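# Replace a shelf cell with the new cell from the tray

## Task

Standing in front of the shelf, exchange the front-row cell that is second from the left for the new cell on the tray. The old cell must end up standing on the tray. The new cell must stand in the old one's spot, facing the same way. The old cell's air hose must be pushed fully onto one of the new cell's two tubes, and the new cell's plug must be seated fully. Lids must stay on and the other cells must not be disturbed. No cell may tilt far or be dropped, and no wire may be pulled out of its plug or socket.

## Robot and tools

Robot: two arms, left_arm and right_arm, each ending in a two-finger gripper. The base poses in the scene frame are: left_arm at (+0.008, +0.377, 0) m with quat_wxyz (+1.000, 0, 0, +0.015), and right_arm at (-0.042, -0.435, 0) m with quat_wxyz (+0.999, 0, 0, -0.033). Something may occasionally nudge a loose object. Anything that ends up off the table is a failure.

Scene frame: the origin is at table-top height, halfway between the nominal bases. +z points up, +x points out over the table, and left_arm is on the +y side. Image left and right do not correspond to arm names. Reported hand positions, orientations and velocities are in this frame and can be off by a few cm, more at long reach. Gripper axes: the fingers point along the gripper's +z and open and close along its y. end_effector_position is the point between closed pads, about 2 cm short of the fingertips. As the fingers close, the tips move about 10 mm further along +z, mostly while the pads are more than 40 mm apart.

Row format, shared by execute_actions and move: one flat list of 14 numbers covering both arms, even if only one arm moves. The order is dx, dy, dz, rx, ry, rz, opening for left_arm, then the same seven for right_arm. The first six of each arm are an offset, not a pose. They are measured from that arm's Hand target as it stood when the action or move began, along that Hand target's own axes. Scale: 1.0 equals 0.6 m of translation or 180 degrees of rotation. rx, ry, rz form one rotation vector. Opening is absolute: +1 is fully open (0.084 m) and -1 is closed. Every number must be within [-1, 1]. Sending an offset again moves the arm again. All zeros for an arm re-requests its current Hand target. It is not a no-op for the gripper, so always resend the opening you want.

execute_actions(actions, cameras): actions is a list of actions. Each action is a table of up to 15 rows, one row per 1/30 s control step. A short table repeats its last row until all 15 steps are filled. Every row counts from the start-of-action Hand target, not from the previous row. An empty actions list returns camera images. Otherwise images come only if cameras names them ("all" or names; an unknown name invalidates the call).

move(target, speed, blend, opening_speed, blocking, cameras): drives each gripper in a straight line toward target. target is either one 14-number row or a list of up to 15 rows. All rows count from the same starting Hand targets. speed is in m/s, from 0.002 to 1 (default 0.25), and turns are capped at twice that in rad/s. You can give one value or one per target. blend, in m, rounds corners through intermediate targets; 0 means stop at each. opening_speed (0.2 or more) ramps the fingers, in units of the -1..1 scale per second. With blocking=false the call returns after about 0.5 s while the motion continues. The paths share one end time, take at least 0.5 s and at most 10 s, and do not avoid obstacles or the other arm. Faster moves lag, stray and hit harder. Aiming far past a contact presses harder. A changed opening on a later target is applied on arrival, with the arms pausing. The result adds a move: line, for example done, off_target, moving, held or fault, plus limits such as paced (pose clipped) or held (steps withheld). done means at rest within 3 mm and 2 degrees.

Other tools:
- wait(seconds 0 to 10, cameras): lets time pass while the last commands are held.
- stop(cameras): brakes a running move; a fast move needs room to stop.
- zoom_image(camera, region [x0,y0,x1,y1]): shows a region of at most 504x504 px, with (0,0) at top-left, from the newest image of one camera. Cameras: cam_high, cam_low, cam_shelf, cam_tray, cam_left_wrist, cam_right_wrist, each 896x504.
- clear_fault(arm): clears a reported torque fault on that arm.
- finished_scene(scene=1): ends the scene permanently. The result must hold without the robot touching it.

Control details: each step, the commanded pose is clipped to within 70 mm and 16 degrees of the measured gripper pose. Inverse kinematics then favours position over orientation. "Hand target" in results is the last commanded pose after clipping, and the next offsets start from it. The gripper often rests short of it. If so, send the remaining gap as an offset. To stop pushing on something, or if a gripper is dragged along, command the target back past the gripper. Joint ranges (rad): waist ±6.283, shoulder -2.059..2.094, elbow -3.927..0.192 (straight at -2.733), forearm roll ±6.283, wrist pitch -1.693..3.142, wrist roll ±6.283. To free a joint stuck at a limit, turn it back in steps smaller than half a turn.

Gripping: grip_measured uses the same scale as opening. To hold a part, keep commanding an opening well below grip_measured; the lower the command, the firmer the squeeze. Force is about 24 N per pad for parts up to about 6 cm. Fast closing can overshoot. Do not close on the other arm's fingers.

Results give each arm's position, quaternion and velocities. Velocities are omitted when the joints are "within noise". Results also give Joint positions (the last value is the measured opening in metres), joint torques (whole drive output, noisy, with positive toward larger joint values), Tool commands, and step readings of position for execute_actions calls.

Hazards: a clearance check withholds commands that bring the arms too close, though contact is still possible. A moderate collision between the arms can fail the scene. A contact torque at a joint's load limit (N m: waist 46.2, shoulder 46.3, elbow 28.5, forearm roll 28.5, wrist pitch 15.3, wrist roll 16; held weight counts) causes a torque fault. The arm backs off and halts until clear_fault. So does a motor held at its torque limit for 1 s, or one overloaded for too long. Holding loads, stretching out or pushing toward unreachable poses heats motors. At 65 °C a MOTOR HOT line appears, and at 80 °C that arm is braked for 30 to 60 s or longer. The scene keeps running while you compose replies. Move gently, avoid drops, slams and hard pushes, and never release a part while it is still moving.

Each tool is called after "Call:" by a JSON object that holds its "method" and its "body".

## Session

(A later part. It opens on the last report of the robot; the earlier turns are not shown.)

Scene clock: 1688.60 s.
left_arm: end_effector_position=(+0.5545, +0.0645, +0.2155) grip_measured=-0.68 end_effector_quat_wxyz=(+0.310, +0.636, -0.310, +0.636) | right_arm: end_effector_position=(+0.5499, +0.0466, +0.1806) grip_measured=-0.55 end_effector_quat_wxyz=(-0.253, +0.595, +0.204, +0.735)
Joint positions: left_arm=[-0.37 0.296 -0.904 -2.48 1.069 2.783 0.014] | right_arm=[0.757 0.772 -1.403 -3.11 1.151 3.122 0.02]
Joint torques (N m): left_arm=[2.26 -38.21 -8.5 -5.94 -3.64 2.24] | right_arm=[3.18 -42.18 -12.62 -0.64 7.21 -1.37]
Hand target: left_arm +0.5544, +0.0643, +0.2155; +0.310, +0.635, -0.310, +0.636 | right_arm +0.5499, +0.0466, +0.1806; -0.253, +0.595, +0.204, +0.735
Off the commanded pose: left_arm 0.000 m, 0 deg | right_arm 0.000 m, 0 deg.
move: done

Call:
{"method": "move", "body": {"target": [[0,0,0,0,0,0,-1,0,0,0.0,0,0,0,-0.3],[0,0,0,0,0,0,-1,0,0,-0.12,0,0,0,-0.3]], "speed": 0.08, "opening_speed": 0.5, "cameras": ["cam_left_wrist","cam_right_wrist","cam_low","cam_shelf"]}}

Call:
{"method": "zoom_image", "body": {"camera": "cam_low", "region": [340, 140, 500, 280]}}

Call:
{"method": "zoom_image", "body": {"camera": "cam_shelf", "region": [450, 150, 630, 310]}}

Scene clock: 1695.70 s.
left_arm: end_effector_position=(+0.5544, +0.0643, +0.2155) grip_measured=-0.69 end_effector_quat_wxyz=(+0.310, +0.635, -0.310, +0.636) | right_arm: end_effector_position=(+0.4944, +0.0034, +0.1656) grip_measured=-0.32 end_effector_quat_wxyz=(-0.253, +0.595, +0.204, +0.735)
Joint positions: left_arm=[-0.37 0.296 -0.904 -2.48 1.069 2.783 0.014] | right_arm=[0.763 0.642 -1.088 -3.106 1.334 3.126 0.03]
Joint torques (N m): left_arm=[0.85 -37.99 -16.76 0.28 0.66 0.67] | right_arm=[4.4 -32.76 -9.18 3.93 4.56 2.23]
Hand target: left_arm +0.5544, +0.0643, +0.2155; +0.310, +0.635, -0.310, +0.636 | right_arm +0.4944, +0.0033, +0.1656; -0.253, +0.595, +0.204, +0.735
Off the commanded pose: left_arm 0.000 m, 0 deg | right_arm 0.000 m, 0 deg.
move: done
Images, in order (width x height): cam_low 896x504, cam_shelf 896x504, cam_left_wrist 896x504, cam_right_wrist 896x504.

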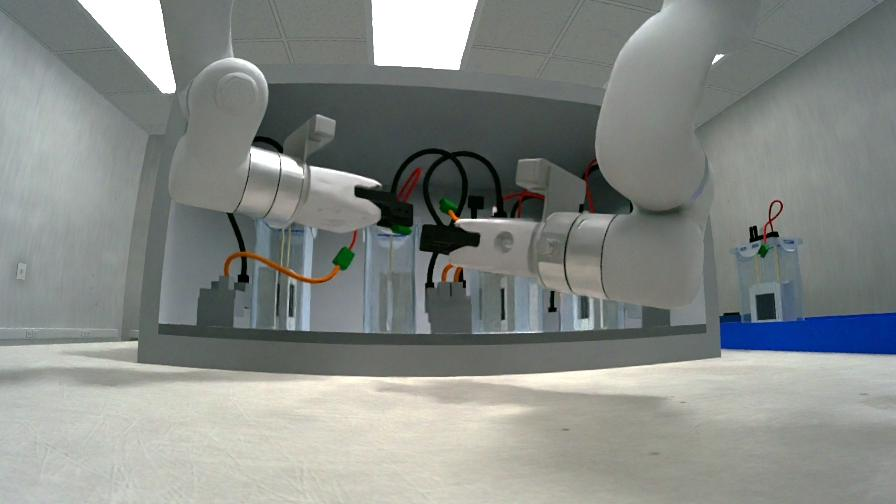

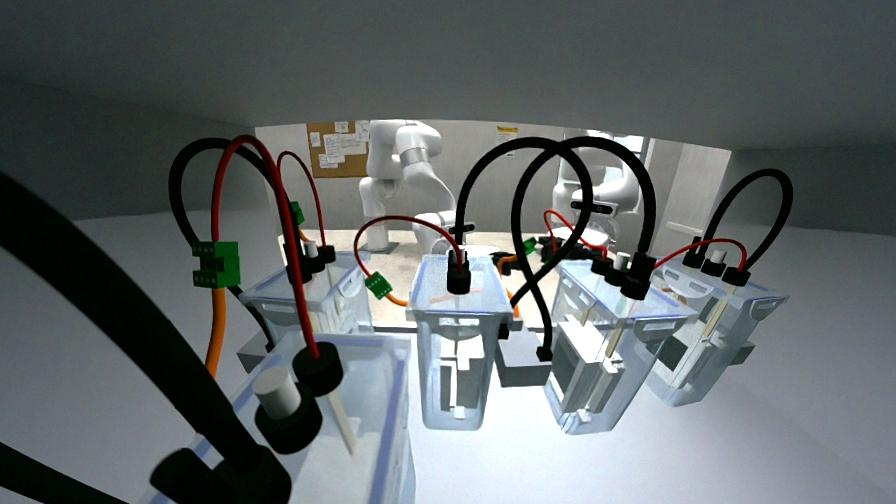

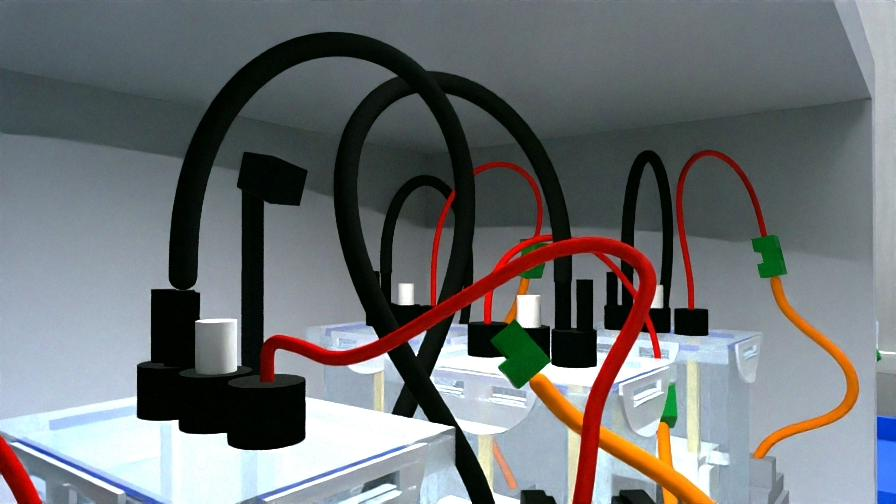

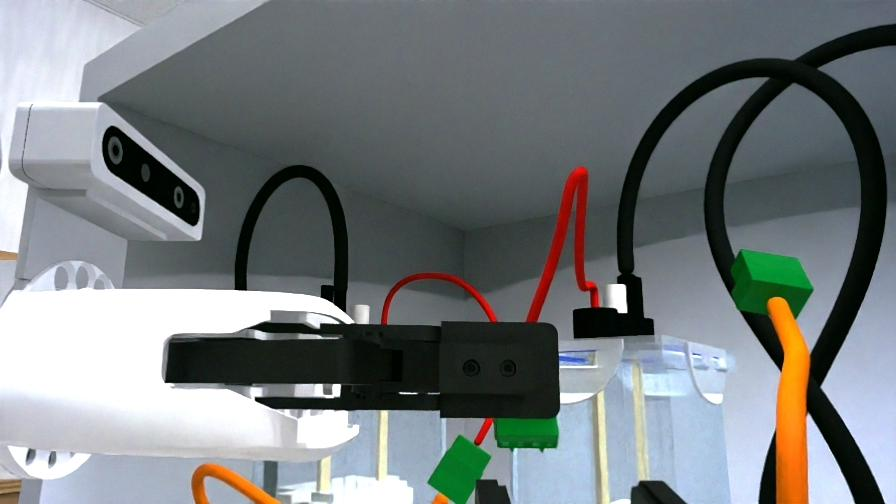

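Scaled by 3.150 from the camera's 896x504 image, which has a finer 1280x720 frame.

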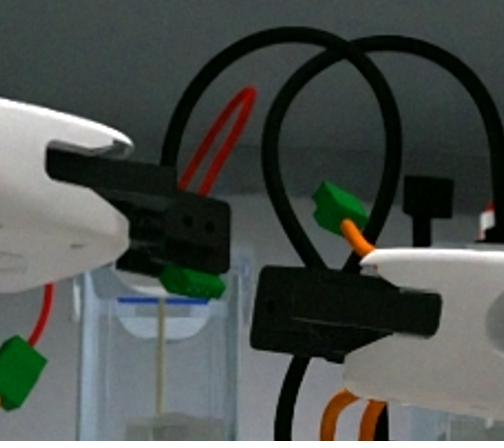

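Scaled by 2.800 from the camera's 896x504 image, which has a finer 1280x720 frame.

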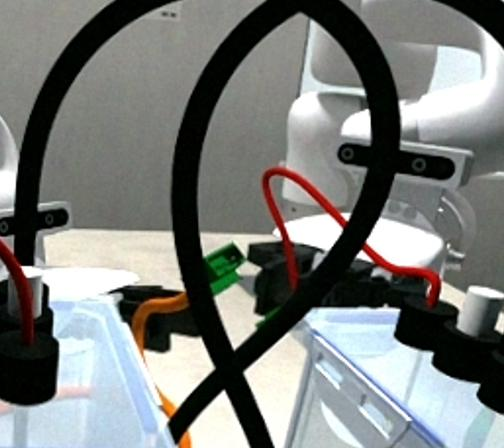

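Call:
{"method": "move", "body": {"target": [[0,0,0,0,0,0,-1,0,0,-0.1,0,0,0,-0.3],[0,0,0,0,0,0,-1,0,0.08,-0.16,0,0,0,0.1]], "speed": 0.1, "cameras": ["cam_right_wrist","cam_low","cam_shelf","cam_left_wrist"]}}

Call:
{"method": "zoom_image", "body": {"camera": "cam_low", "region": [340, 140, 500, 280]}}

Call:
{"method": "zoom_image", "body": {"camera": "cam_shelf", "region": [450, 150, 630, 310]}}

Scene clock: 1702.70 s.
left_arm: end_effector_position=(+0.5544, +0.0643, +0.2155) grip_measured=-0.69 end_effector_quat_wxyz=(+0.310, +0.635, -0.310, +0.636) | right_arm: end_effector_position=(+0.4498, -0.0922, +0.1455) grip_measured=+0.09 end_effector_quat_wxyz=(-0.253, +0.595, +0.204, +0.735)
Joint positions: left_arm=[-0.37 0.296 -0.904 -2.48 1.069 2.783 0.014] | right_arm=[0.638 0.529 -0.743 -3.229 1.568 3.161 0.048]
Joint torques (N m): left_arm=[0.99 -37.85 -17.21 -0.06 0.41 -0.75] | right_arm=[-4.52 -27.89 -6.54 -3.79 4.59 2.17]
Hand target: left_arm +0.5544, +0.0643, +0.2155; +0.310, +0.635, -0.310, +0.636 | right_arm +0.4498, -0.0922, +0.1455; -0.253, +0.595, +0.204, +0.735
Off the commanded pose: left_arm 0.000 m, 0 deg | right_arm 0.000 m, 0 deg.
move: done
Images, in order (width x height): cam_low 896x504, cam_shelf 896x504, cam_left_wrist 896x504, cam_right_wrist 896x504.

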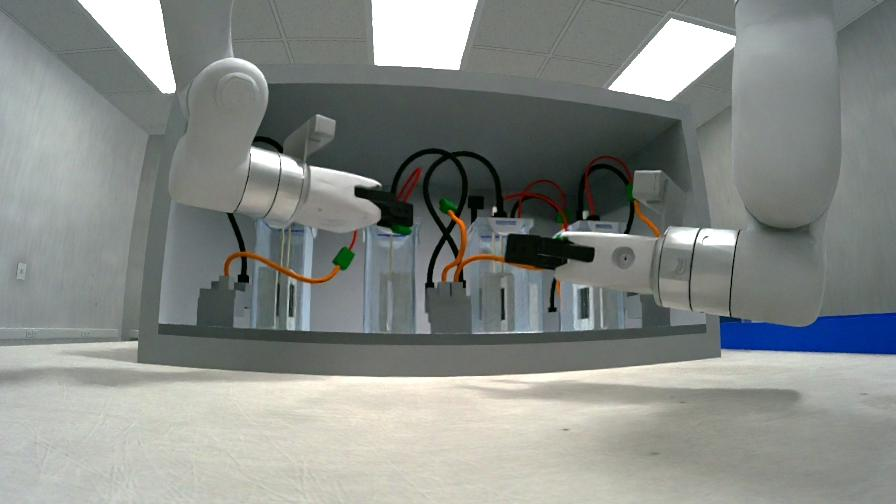

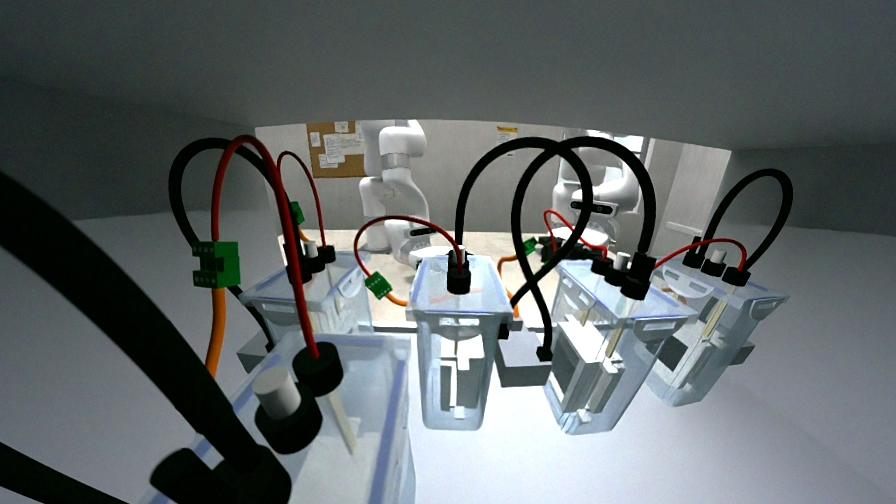

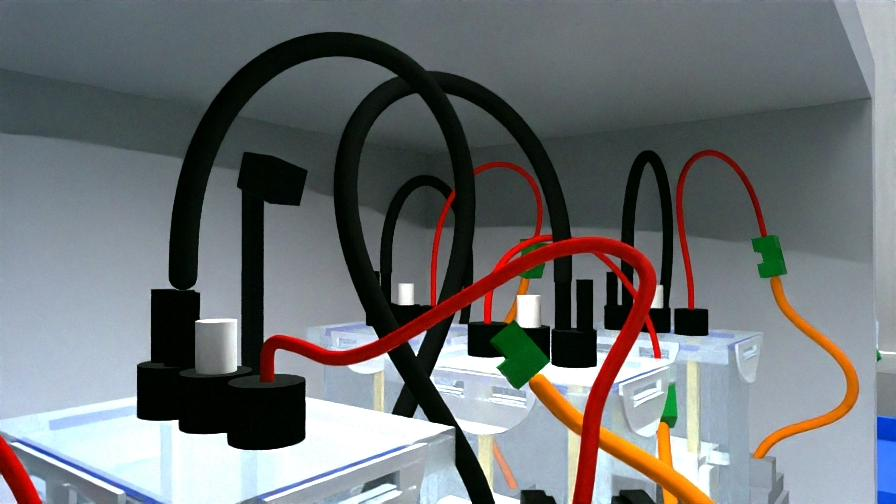

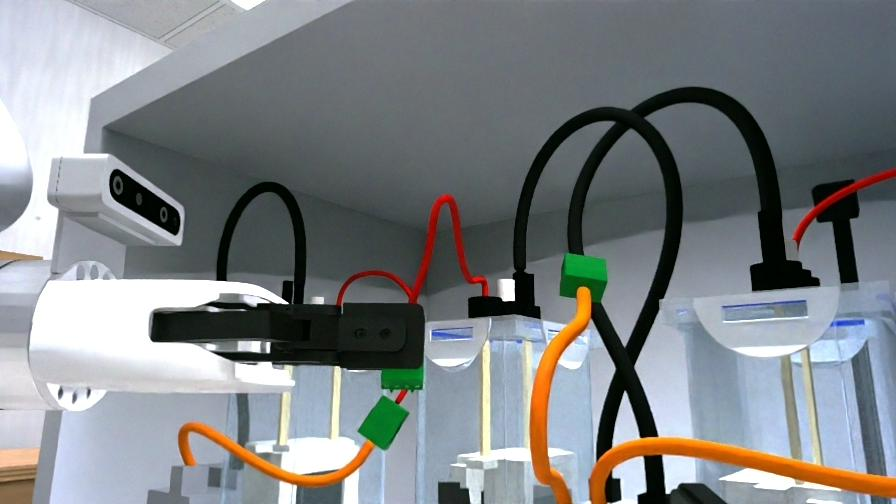

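Scaled by 3.150 from the camera's 896x504 image, which has a finer 1280x720 frame.

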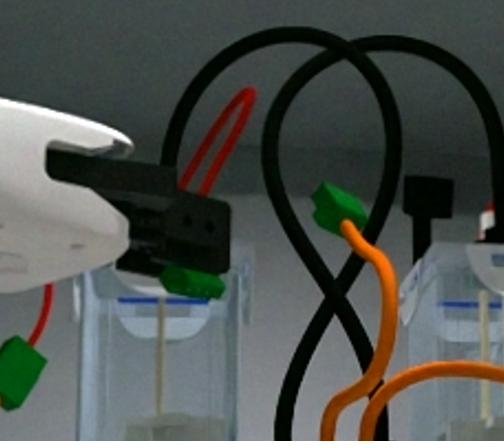

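Scaled by 2.800 from the camera's 896x504 image, which has a finer 1280x720 frame.

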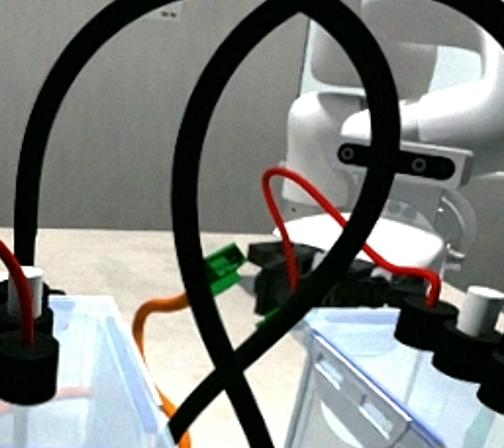

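Call:
{"method": "zoom_image", "body": {"camera": "cam_left_wrist", "region": [470, 290, 590, 420]}}

Call:
{"method": "zoom_image", "body": {"camera": "cam_right_wrist", "region": [530, 230, 640, 330]}}

Call:
{"method": "zoom_image", "body": {"camera": "cam_shelf", "region": [500, 220, 570, 280]}}

Call:
{"method": "zoom_image", "body": {"camera": "cam_right_wrist", "region": [340, 290, 450, 400]}}

Scaled by 3.877 from the camera's 896x504 image, which has a finer 1280x720 frame.

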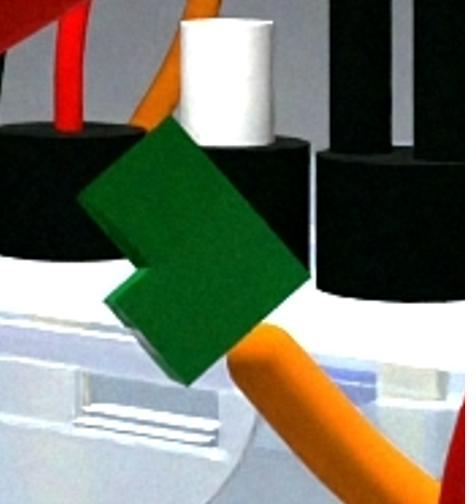

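Scaled by 4.582 from the camera's 896x504 image, which has a finer 1280x720 frame.

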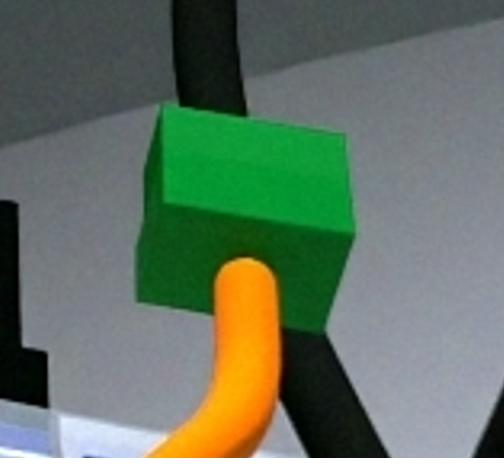

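Scaled by 7.200 from the camera's 896x504 image, which has a finer 1280x720 frame.

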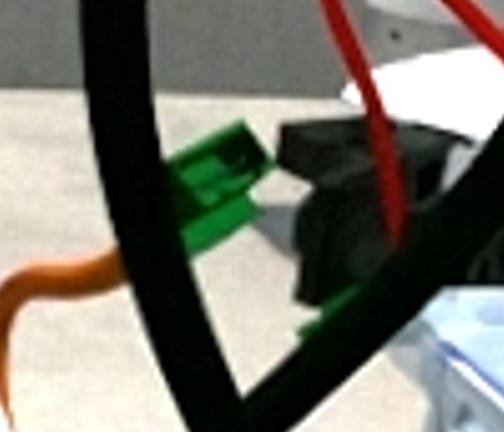

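Scaled by 4.582 from the camera's 896x504 image, which has a finer 1280x720 frame.

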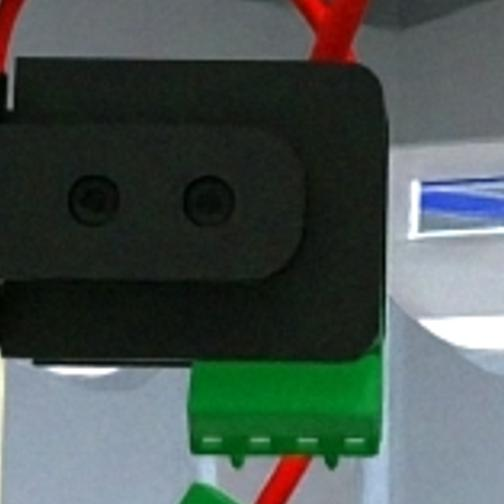

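Call:
{"method": "move", "body": {"target": [[0,0,0,0,0,0,-1,0.185,0,0.0395,0.011,-0.1667,0,0.1],[0,0,0,0,0,0,-1,0.151,0.0802,0.1992,0.011,-0.1667,0,0.1]], "speed": 0.15, "blend": 0.02, "cameras": ["cam_right_wrist","cam_low","cam_left_wrist"]}}

Call:
{"method": "zoom_image", "body": {"camera": "cam_low", "region": [340, 120, 540, 300]}}

Scene clock: 1739.03 s.
left_arm: end_effector_position=(+0.5544, +0.0643, +0.2155) grip_measured=-0.69 end_effector_quat_wxyz=(+0.310, +0.635, -0.310, +0.636) | right_arm: end_effector_position=(+0.5568, -0.0701, +0.2591) grip_measured=+0.09 end_effector_quat_wxyz=(-0.201, +0.761, +0.275, +0.552)
Joint positions: left_arm=[-0.37 0.296 -0.904 -2.48 1.069 2.783 0.014] | right_arm=[0.617 0.352 -1.368 -3.674 0.274 3.614 0.048]
Joint torques (N m): left_arm=[1.07 -37.62 -17.23 -0.32 0.38 -1.36] | right_arm=[3.51 -22.42 -17.39 -4.16 0.14 2.17]
Hand target: left_arm +0.5544, +0.0643, +0.2155; +0.310, +0.635, -0.310, +0.636 | right_arm +0.5567, -0.0699, +0.2591; -0.201, +0.761, +0.275, +0.552
Off the commanded pose: left_arm 0.000 m, 0 deg | right_arm 0.000 m, 0 deg.
move: done
Images, in order (width x height): cam_low 896x504, cam_left_wrist 896x504, cam_right_wrist 896x504.

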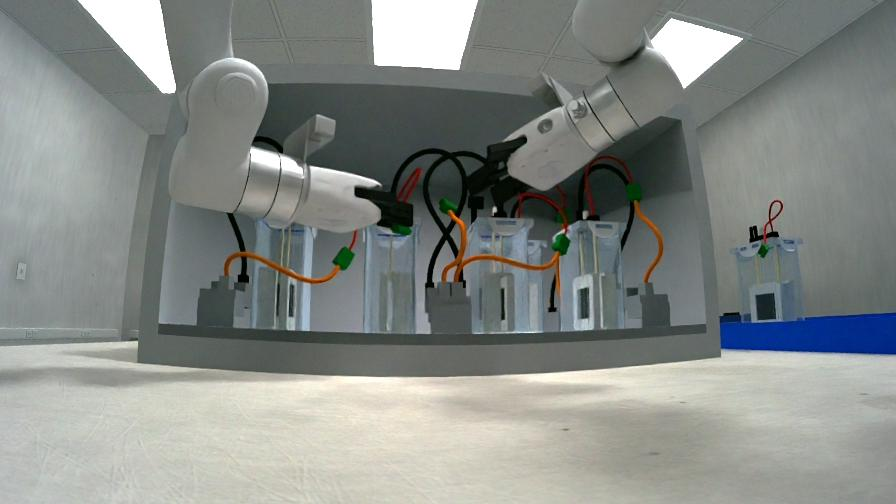

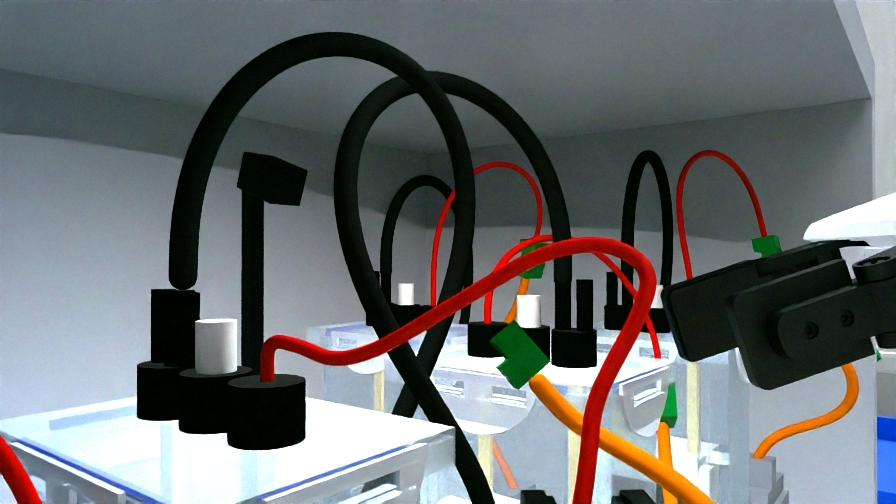

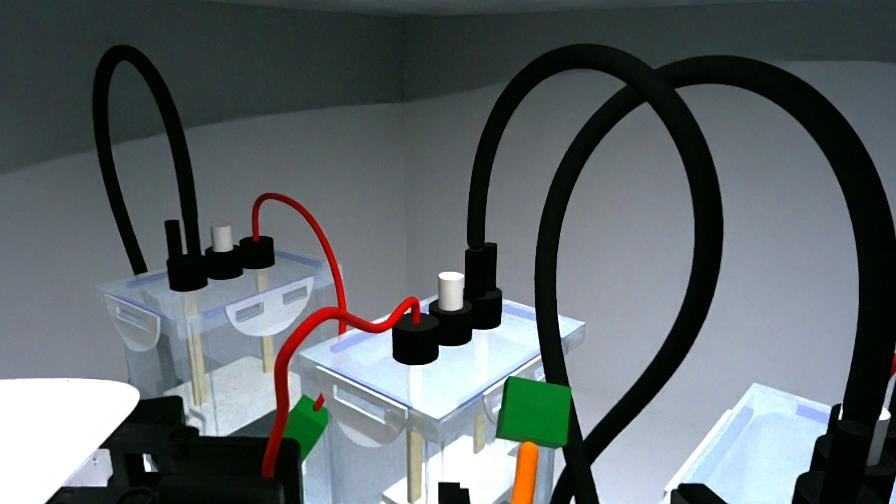

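Scaled by 2.520 from the camera's 896x504 image, which has a finer 1280x720 frame.

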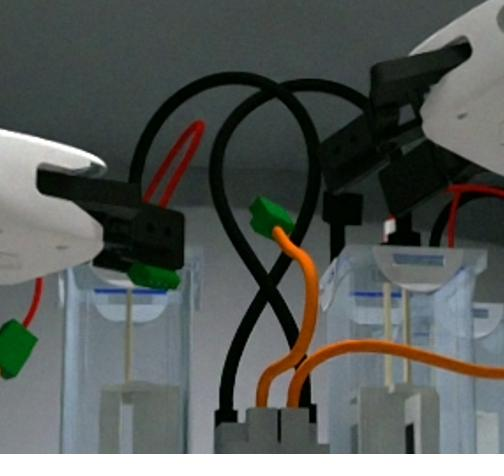

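Call:
{"method": "move", "body": {"target": [0,0,0,0,0,0,-1,0.015,0.0042,0.07,0,0,0,0.0], "speed": 0.08, "cameras": ["cam_right_wrist","cam_left_wrist"]}}

Scene clock: 1744.73 s.
left_arm: end_effector_position=(+0.5544, +0.0643, +0.2155) grip_measured=-0.69 end_effector_quat_wxyz=(+0.310, +0.635, -0.310, +0.636) | right_arm: end_effector_position=(+0.5911, -0.0445, +0.2547) grip_measured=-0.01 end_effector_quat_wxyz=(-0.201, +0.761, +0.275, +0.552)
Joint positions: left_arm=[-0.37 0.296 -0.904 -2.48 1.069 2.783 0.014] | right_arm=[0.633 0.502 -1.572 -3.734 0.221 3.685 0.044]
Joint torques (N m): left_arm=[0.9 -37.48 -17.14 -0.62 0.46 -1.4] | right_arm=[3.92 -25.51 -17.7 -4.58 -0.02 2.08]
Hand target: left_arm +0.5544, +0.0643, +0.2155; +0.310, +0.635, -0.310, +0.636 | right_arm +0.5911, -0.0445, +0.2547; -0.201, +0.761, +0.275, +0.552
Off the commanded pose: left_arm 0.000 m, 0 deg | right_arm 0.000 m, 0 deg.
move: done
Images, in order (width x height): cam_left_wrist 896x504, cam_right_wrist 896x504.

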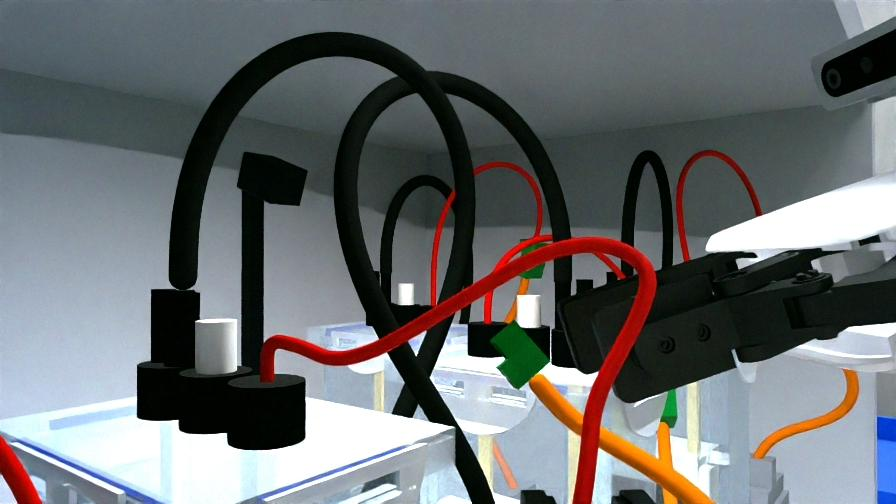

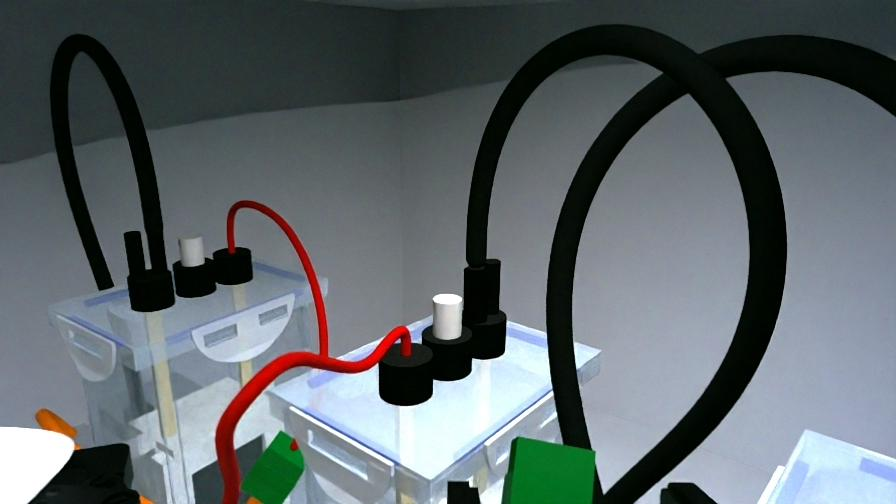

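Call:
{"method": "move", "body": {"target": [[0,0,0,0,0,0,-1,0,0,0.0467,0,0,0,0.0],[0,0,0,0,0,0,-1,0,0,0.0467,0,0,0,-1]], "speed": 0.06, "opening_speed": 0.6, "cameras": ["cam_right_wrist","cam_left_wrist","cam_low","cam_shelf"]}}

Call:
{"method": "zoom_image", "body": {"camera": "cam_left_wrist", "region": [430, 280, 680, 480]}}

Call:
{"method": "zoom_image", "body": {"camera": "cam_shelf", "region": [480, 180, 600, 300]}}

Scene clock: 1752.23 s.
left_arm: end_effector_position=(+0.5544, +0.0643, +0.2155) grip_measured=-0.69 end_effector_quat_wxyz=(+0.310, +0.635, -0.310, +0.636) | right_arm: end_effector_position=(+0.6115, -0.0274, +0.2460) grip_measured=-0.51 end_effector_quat_wxyz=(-0.201, +0.761, +0.275, +0.552)
Joint positions: left_arm=[-0.37 0.296 -0.904 -2.48 1.069 2.783 0.014] | right_arm=[0.644 0.608 -1.709 -3.774 0.191 3.73 0.022]
Joint torques (N m): left_arm=[0.95 -37.2 -17.11 -0.96 0.49 -1.35] | right_arm=[3.52 -27.34 -17.88 -4.52 0.04 2.12]
Hand target: left_arm +0.5544, +0.0643, +0.2155; +0.310, +0.635, -0.310, +0.636 | right_arm +0.6115, -0.0274, +0.2460; -0.201, +0.761, +0.275, +0.552
Off the commanded pose: left_arm 0.000 m, 0 deg | right_arm 0.000 m, 0 deg.
move: done
Images, in order (width x height): cam_low 896x504, cam_shelf 896x504, cam_left_wrist 896x504, cam_right_wrist 896x504.

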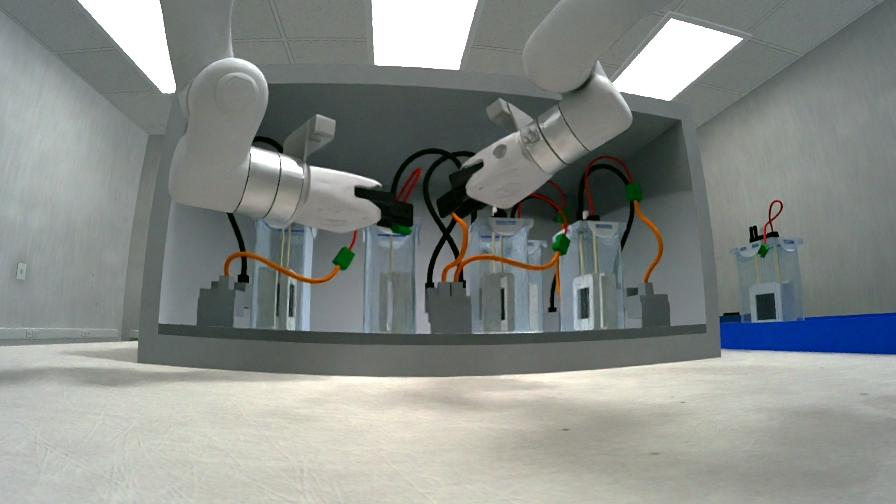

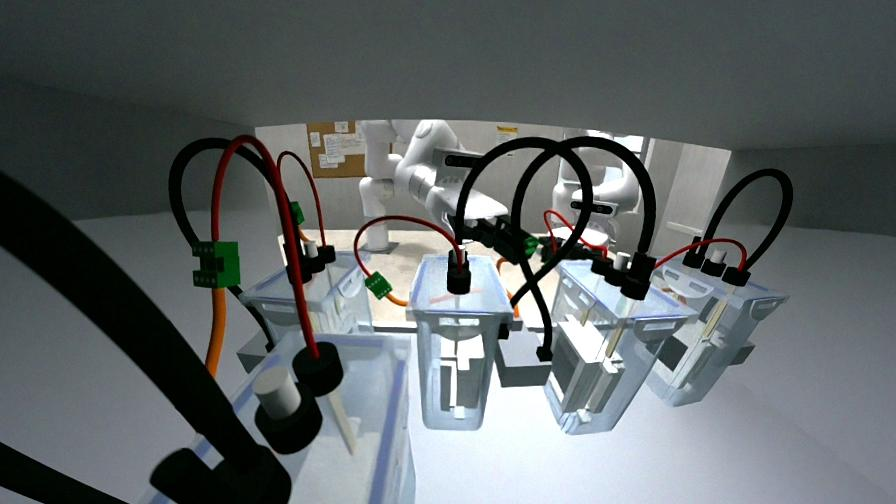

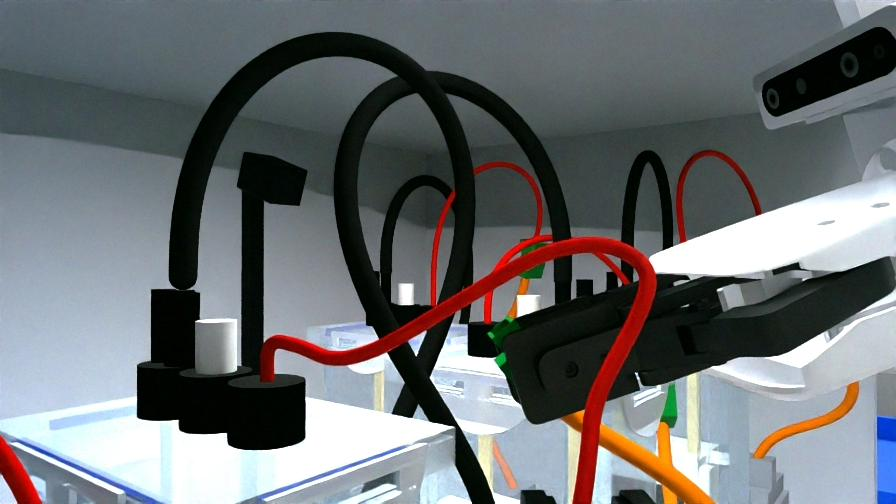

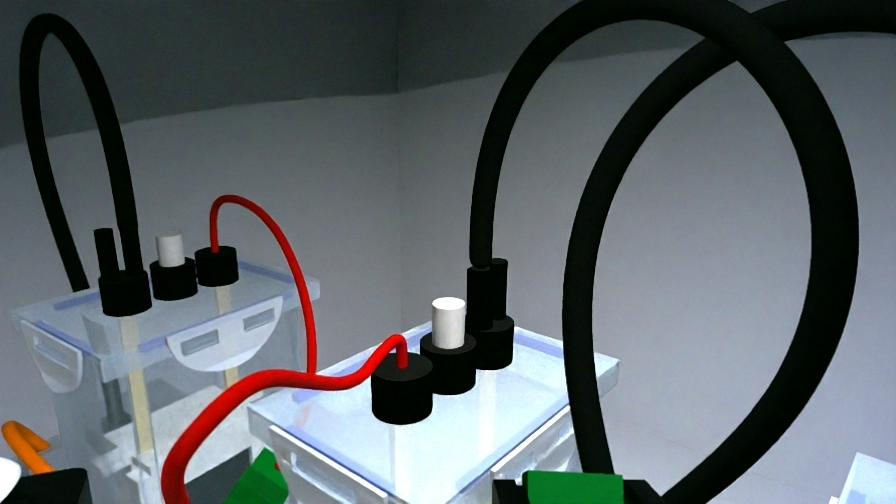

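Scaled by 2.016 from the camera's 896x504 image, which has a finer 1280x720 frame.

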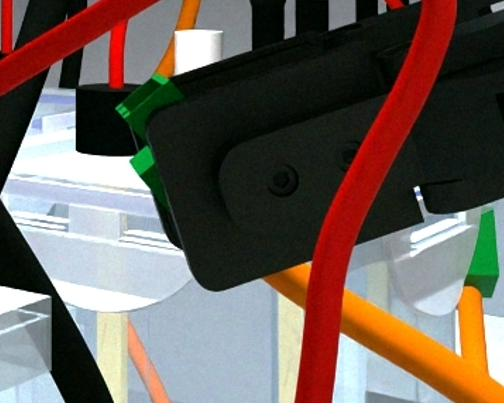

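Scaled by 4.200 from the camera's 896x504 image, which has a finer 1280x720 frame.

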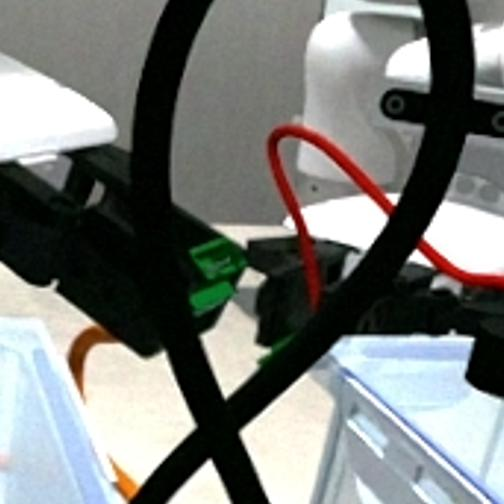

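Call:
{"method": "move", "body": {"target": [0.1267,0,0,0,0,0,-1,0,0,0,0,0,0,-1], "speed": 0.1}}

Call:
{"method": "move", "body": {"target": [0,0,0,0,0,0,-1,-0.0388,-0.0518,-0.0597,-0.0106,0.2333,0.0034,-1], "speed": 0.1, "cameras": ["cam_right_wrist","cam_left_wrist","cam_low","cam_shelf"]}}

Call:
{"method": "zoom_image", "body": {"camera": "cam_low", "region": [360, 100, 520, 280]}}

Call:
{"method": "zoom_image", "body": {"camera": "cam_shelf", "region": [470, 150, 610, 310]}}

Scene clock: 1773.10 s.
left_arm: end_effector_position=(+0.5544, +0.0644, +0.2915) grip_measured=-0.69 end_effector_quat_wxyz=(+0.310, +0.635, -0.310, +0.636) | right_arm: end_effector_position=(+0.6115, -0.0274, +0.2460) grip_measured=-0.51 end_effector_quat_wxyz=(-0.201, +0.761, +0.275, +0.552)
Joint positions: left_arm=[-0.39 0.128 -0.925 -2.422 0.915 2.651 0.014] | right_arm=[0.644 0.608 -1.709 -3.774 0.191 3.73 0.022]
Joint torques (N m): left_arm=[-4.38 -43.17 -20.03 2.62 0.21 -1.97] | right_arm=[1.38 -27.96 -17.58 -4.1 0.58 1.75]
Hand target: left_arm +0.5544, +0.0644, +0.2915; +0.310, +0.635, -0.310, +0.636 | right_arm +0.6115, -0.0274, +0.2460; -0.201, +0.761, +0.275, +0.552
Off the commanded pose: left_arm 0.000 m, 0 deg | right_arm 0.000 m, 0 deg.
move: done

Scene clock: 1777.23 s.
left_arm: end_effector_position=(+0.5544, +0.0644, +0.2915) grip_measured=-0.69 end_effector_quat_wxyz=(+0.310, +0.635, -0.310, +0.636) | right_arm: end_effector_position=(+0.5599, -0.0300, +0.2350) grip_measured=-0.51 end_effector_quat_wxyz=(-0.277, +0.517, +0.172, +0.792)
Joint positions: left_arm=[-0.39 0.128 -0.925 -2.422 0.915 2.651 0.014] | right_arm=[0.63 0.682 -1.23 -3.228 1.444 3.206 0.022]
Joint torques (N m): left_arm=[-4.43 -43.08 -20.01 2.43 0.34 -1.94] | right_arm=[4.29 -24.99 -14.98 4.15 4.69 -2.06]
Hand target: left_arm +0.5544, +0.0644, +0.2915; +0.310, +0.635, -0.310, +0.636 | right_arm +0.5599, -0.0300, +0.2350; -0.277, +0.517, +0.172, +0.792
Off the commanded pose: left_arm 0.000 m, 0 deg | right_arm 0.000 m, 0 deg.
move: done
Images, in order (width x height): cam_low 896x504, cam_shelf 896x504, cam_left_wrist 896x504, cam_right_wrist 896x504.

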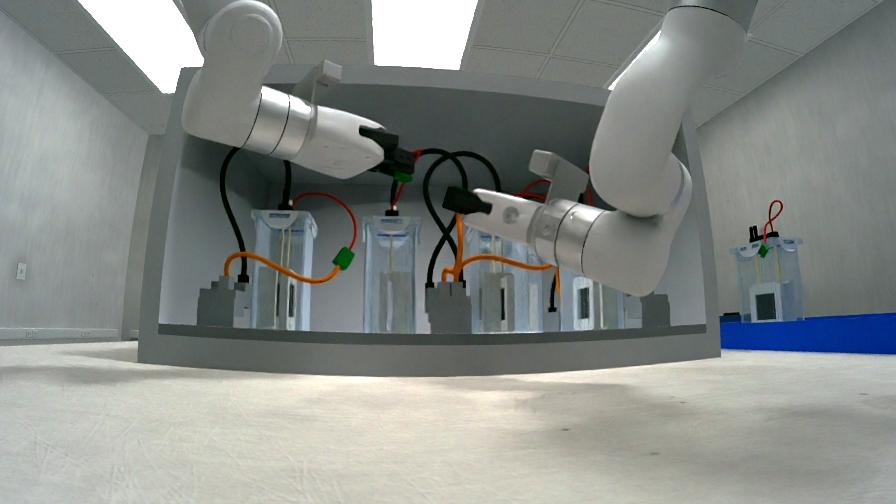

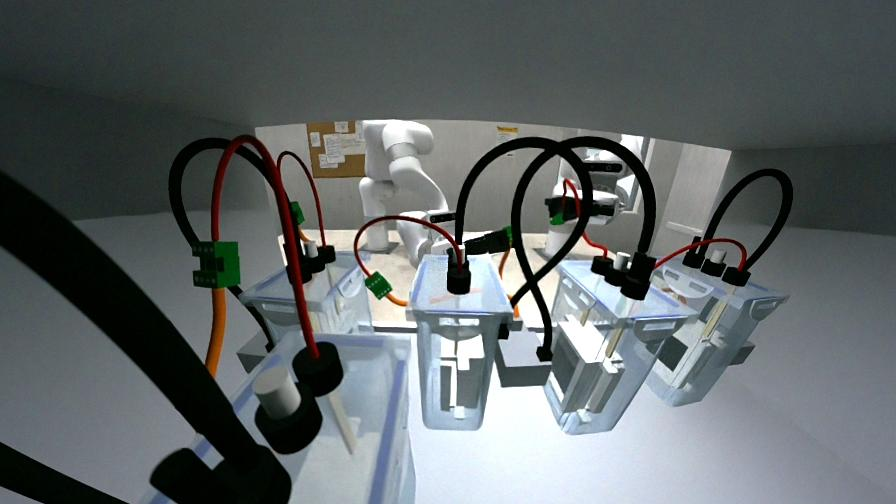

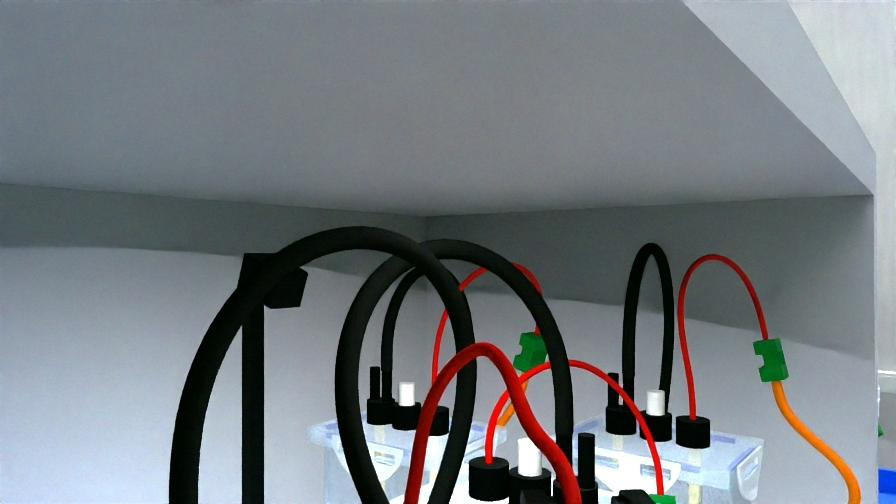

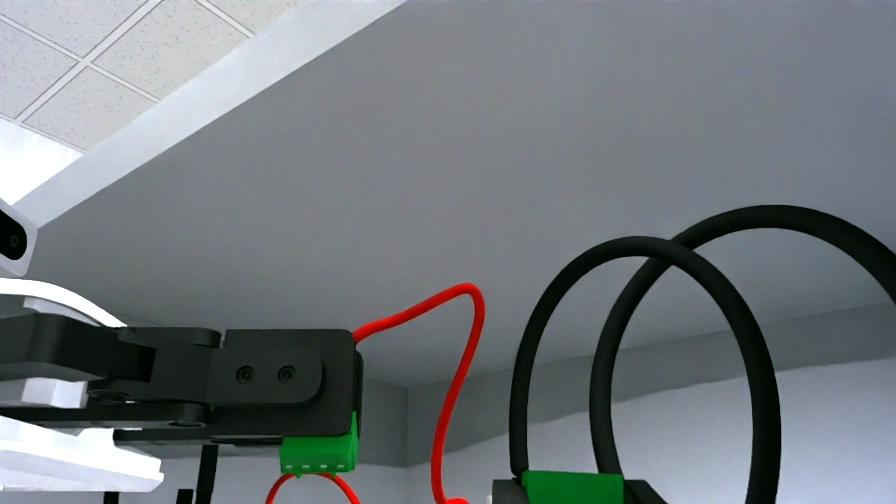

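Scaled by 2.800 from the camera's 896x504 image, which has a finer 1280x720 frame.

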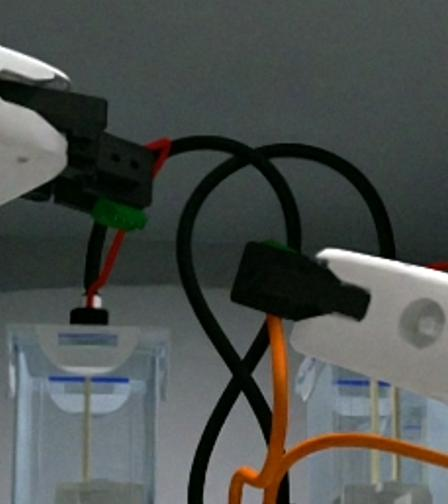

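Scaled by 3.150 from the camera's 896x504 image, which has a finer 1280x720 frame.

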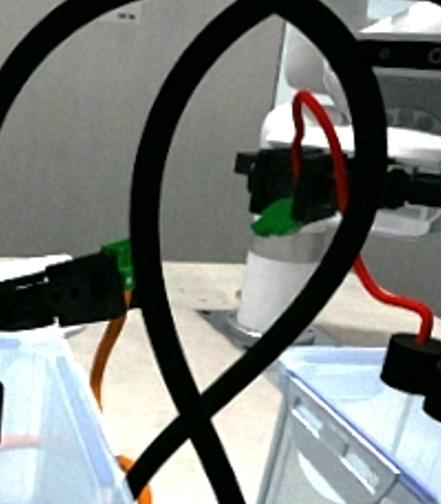

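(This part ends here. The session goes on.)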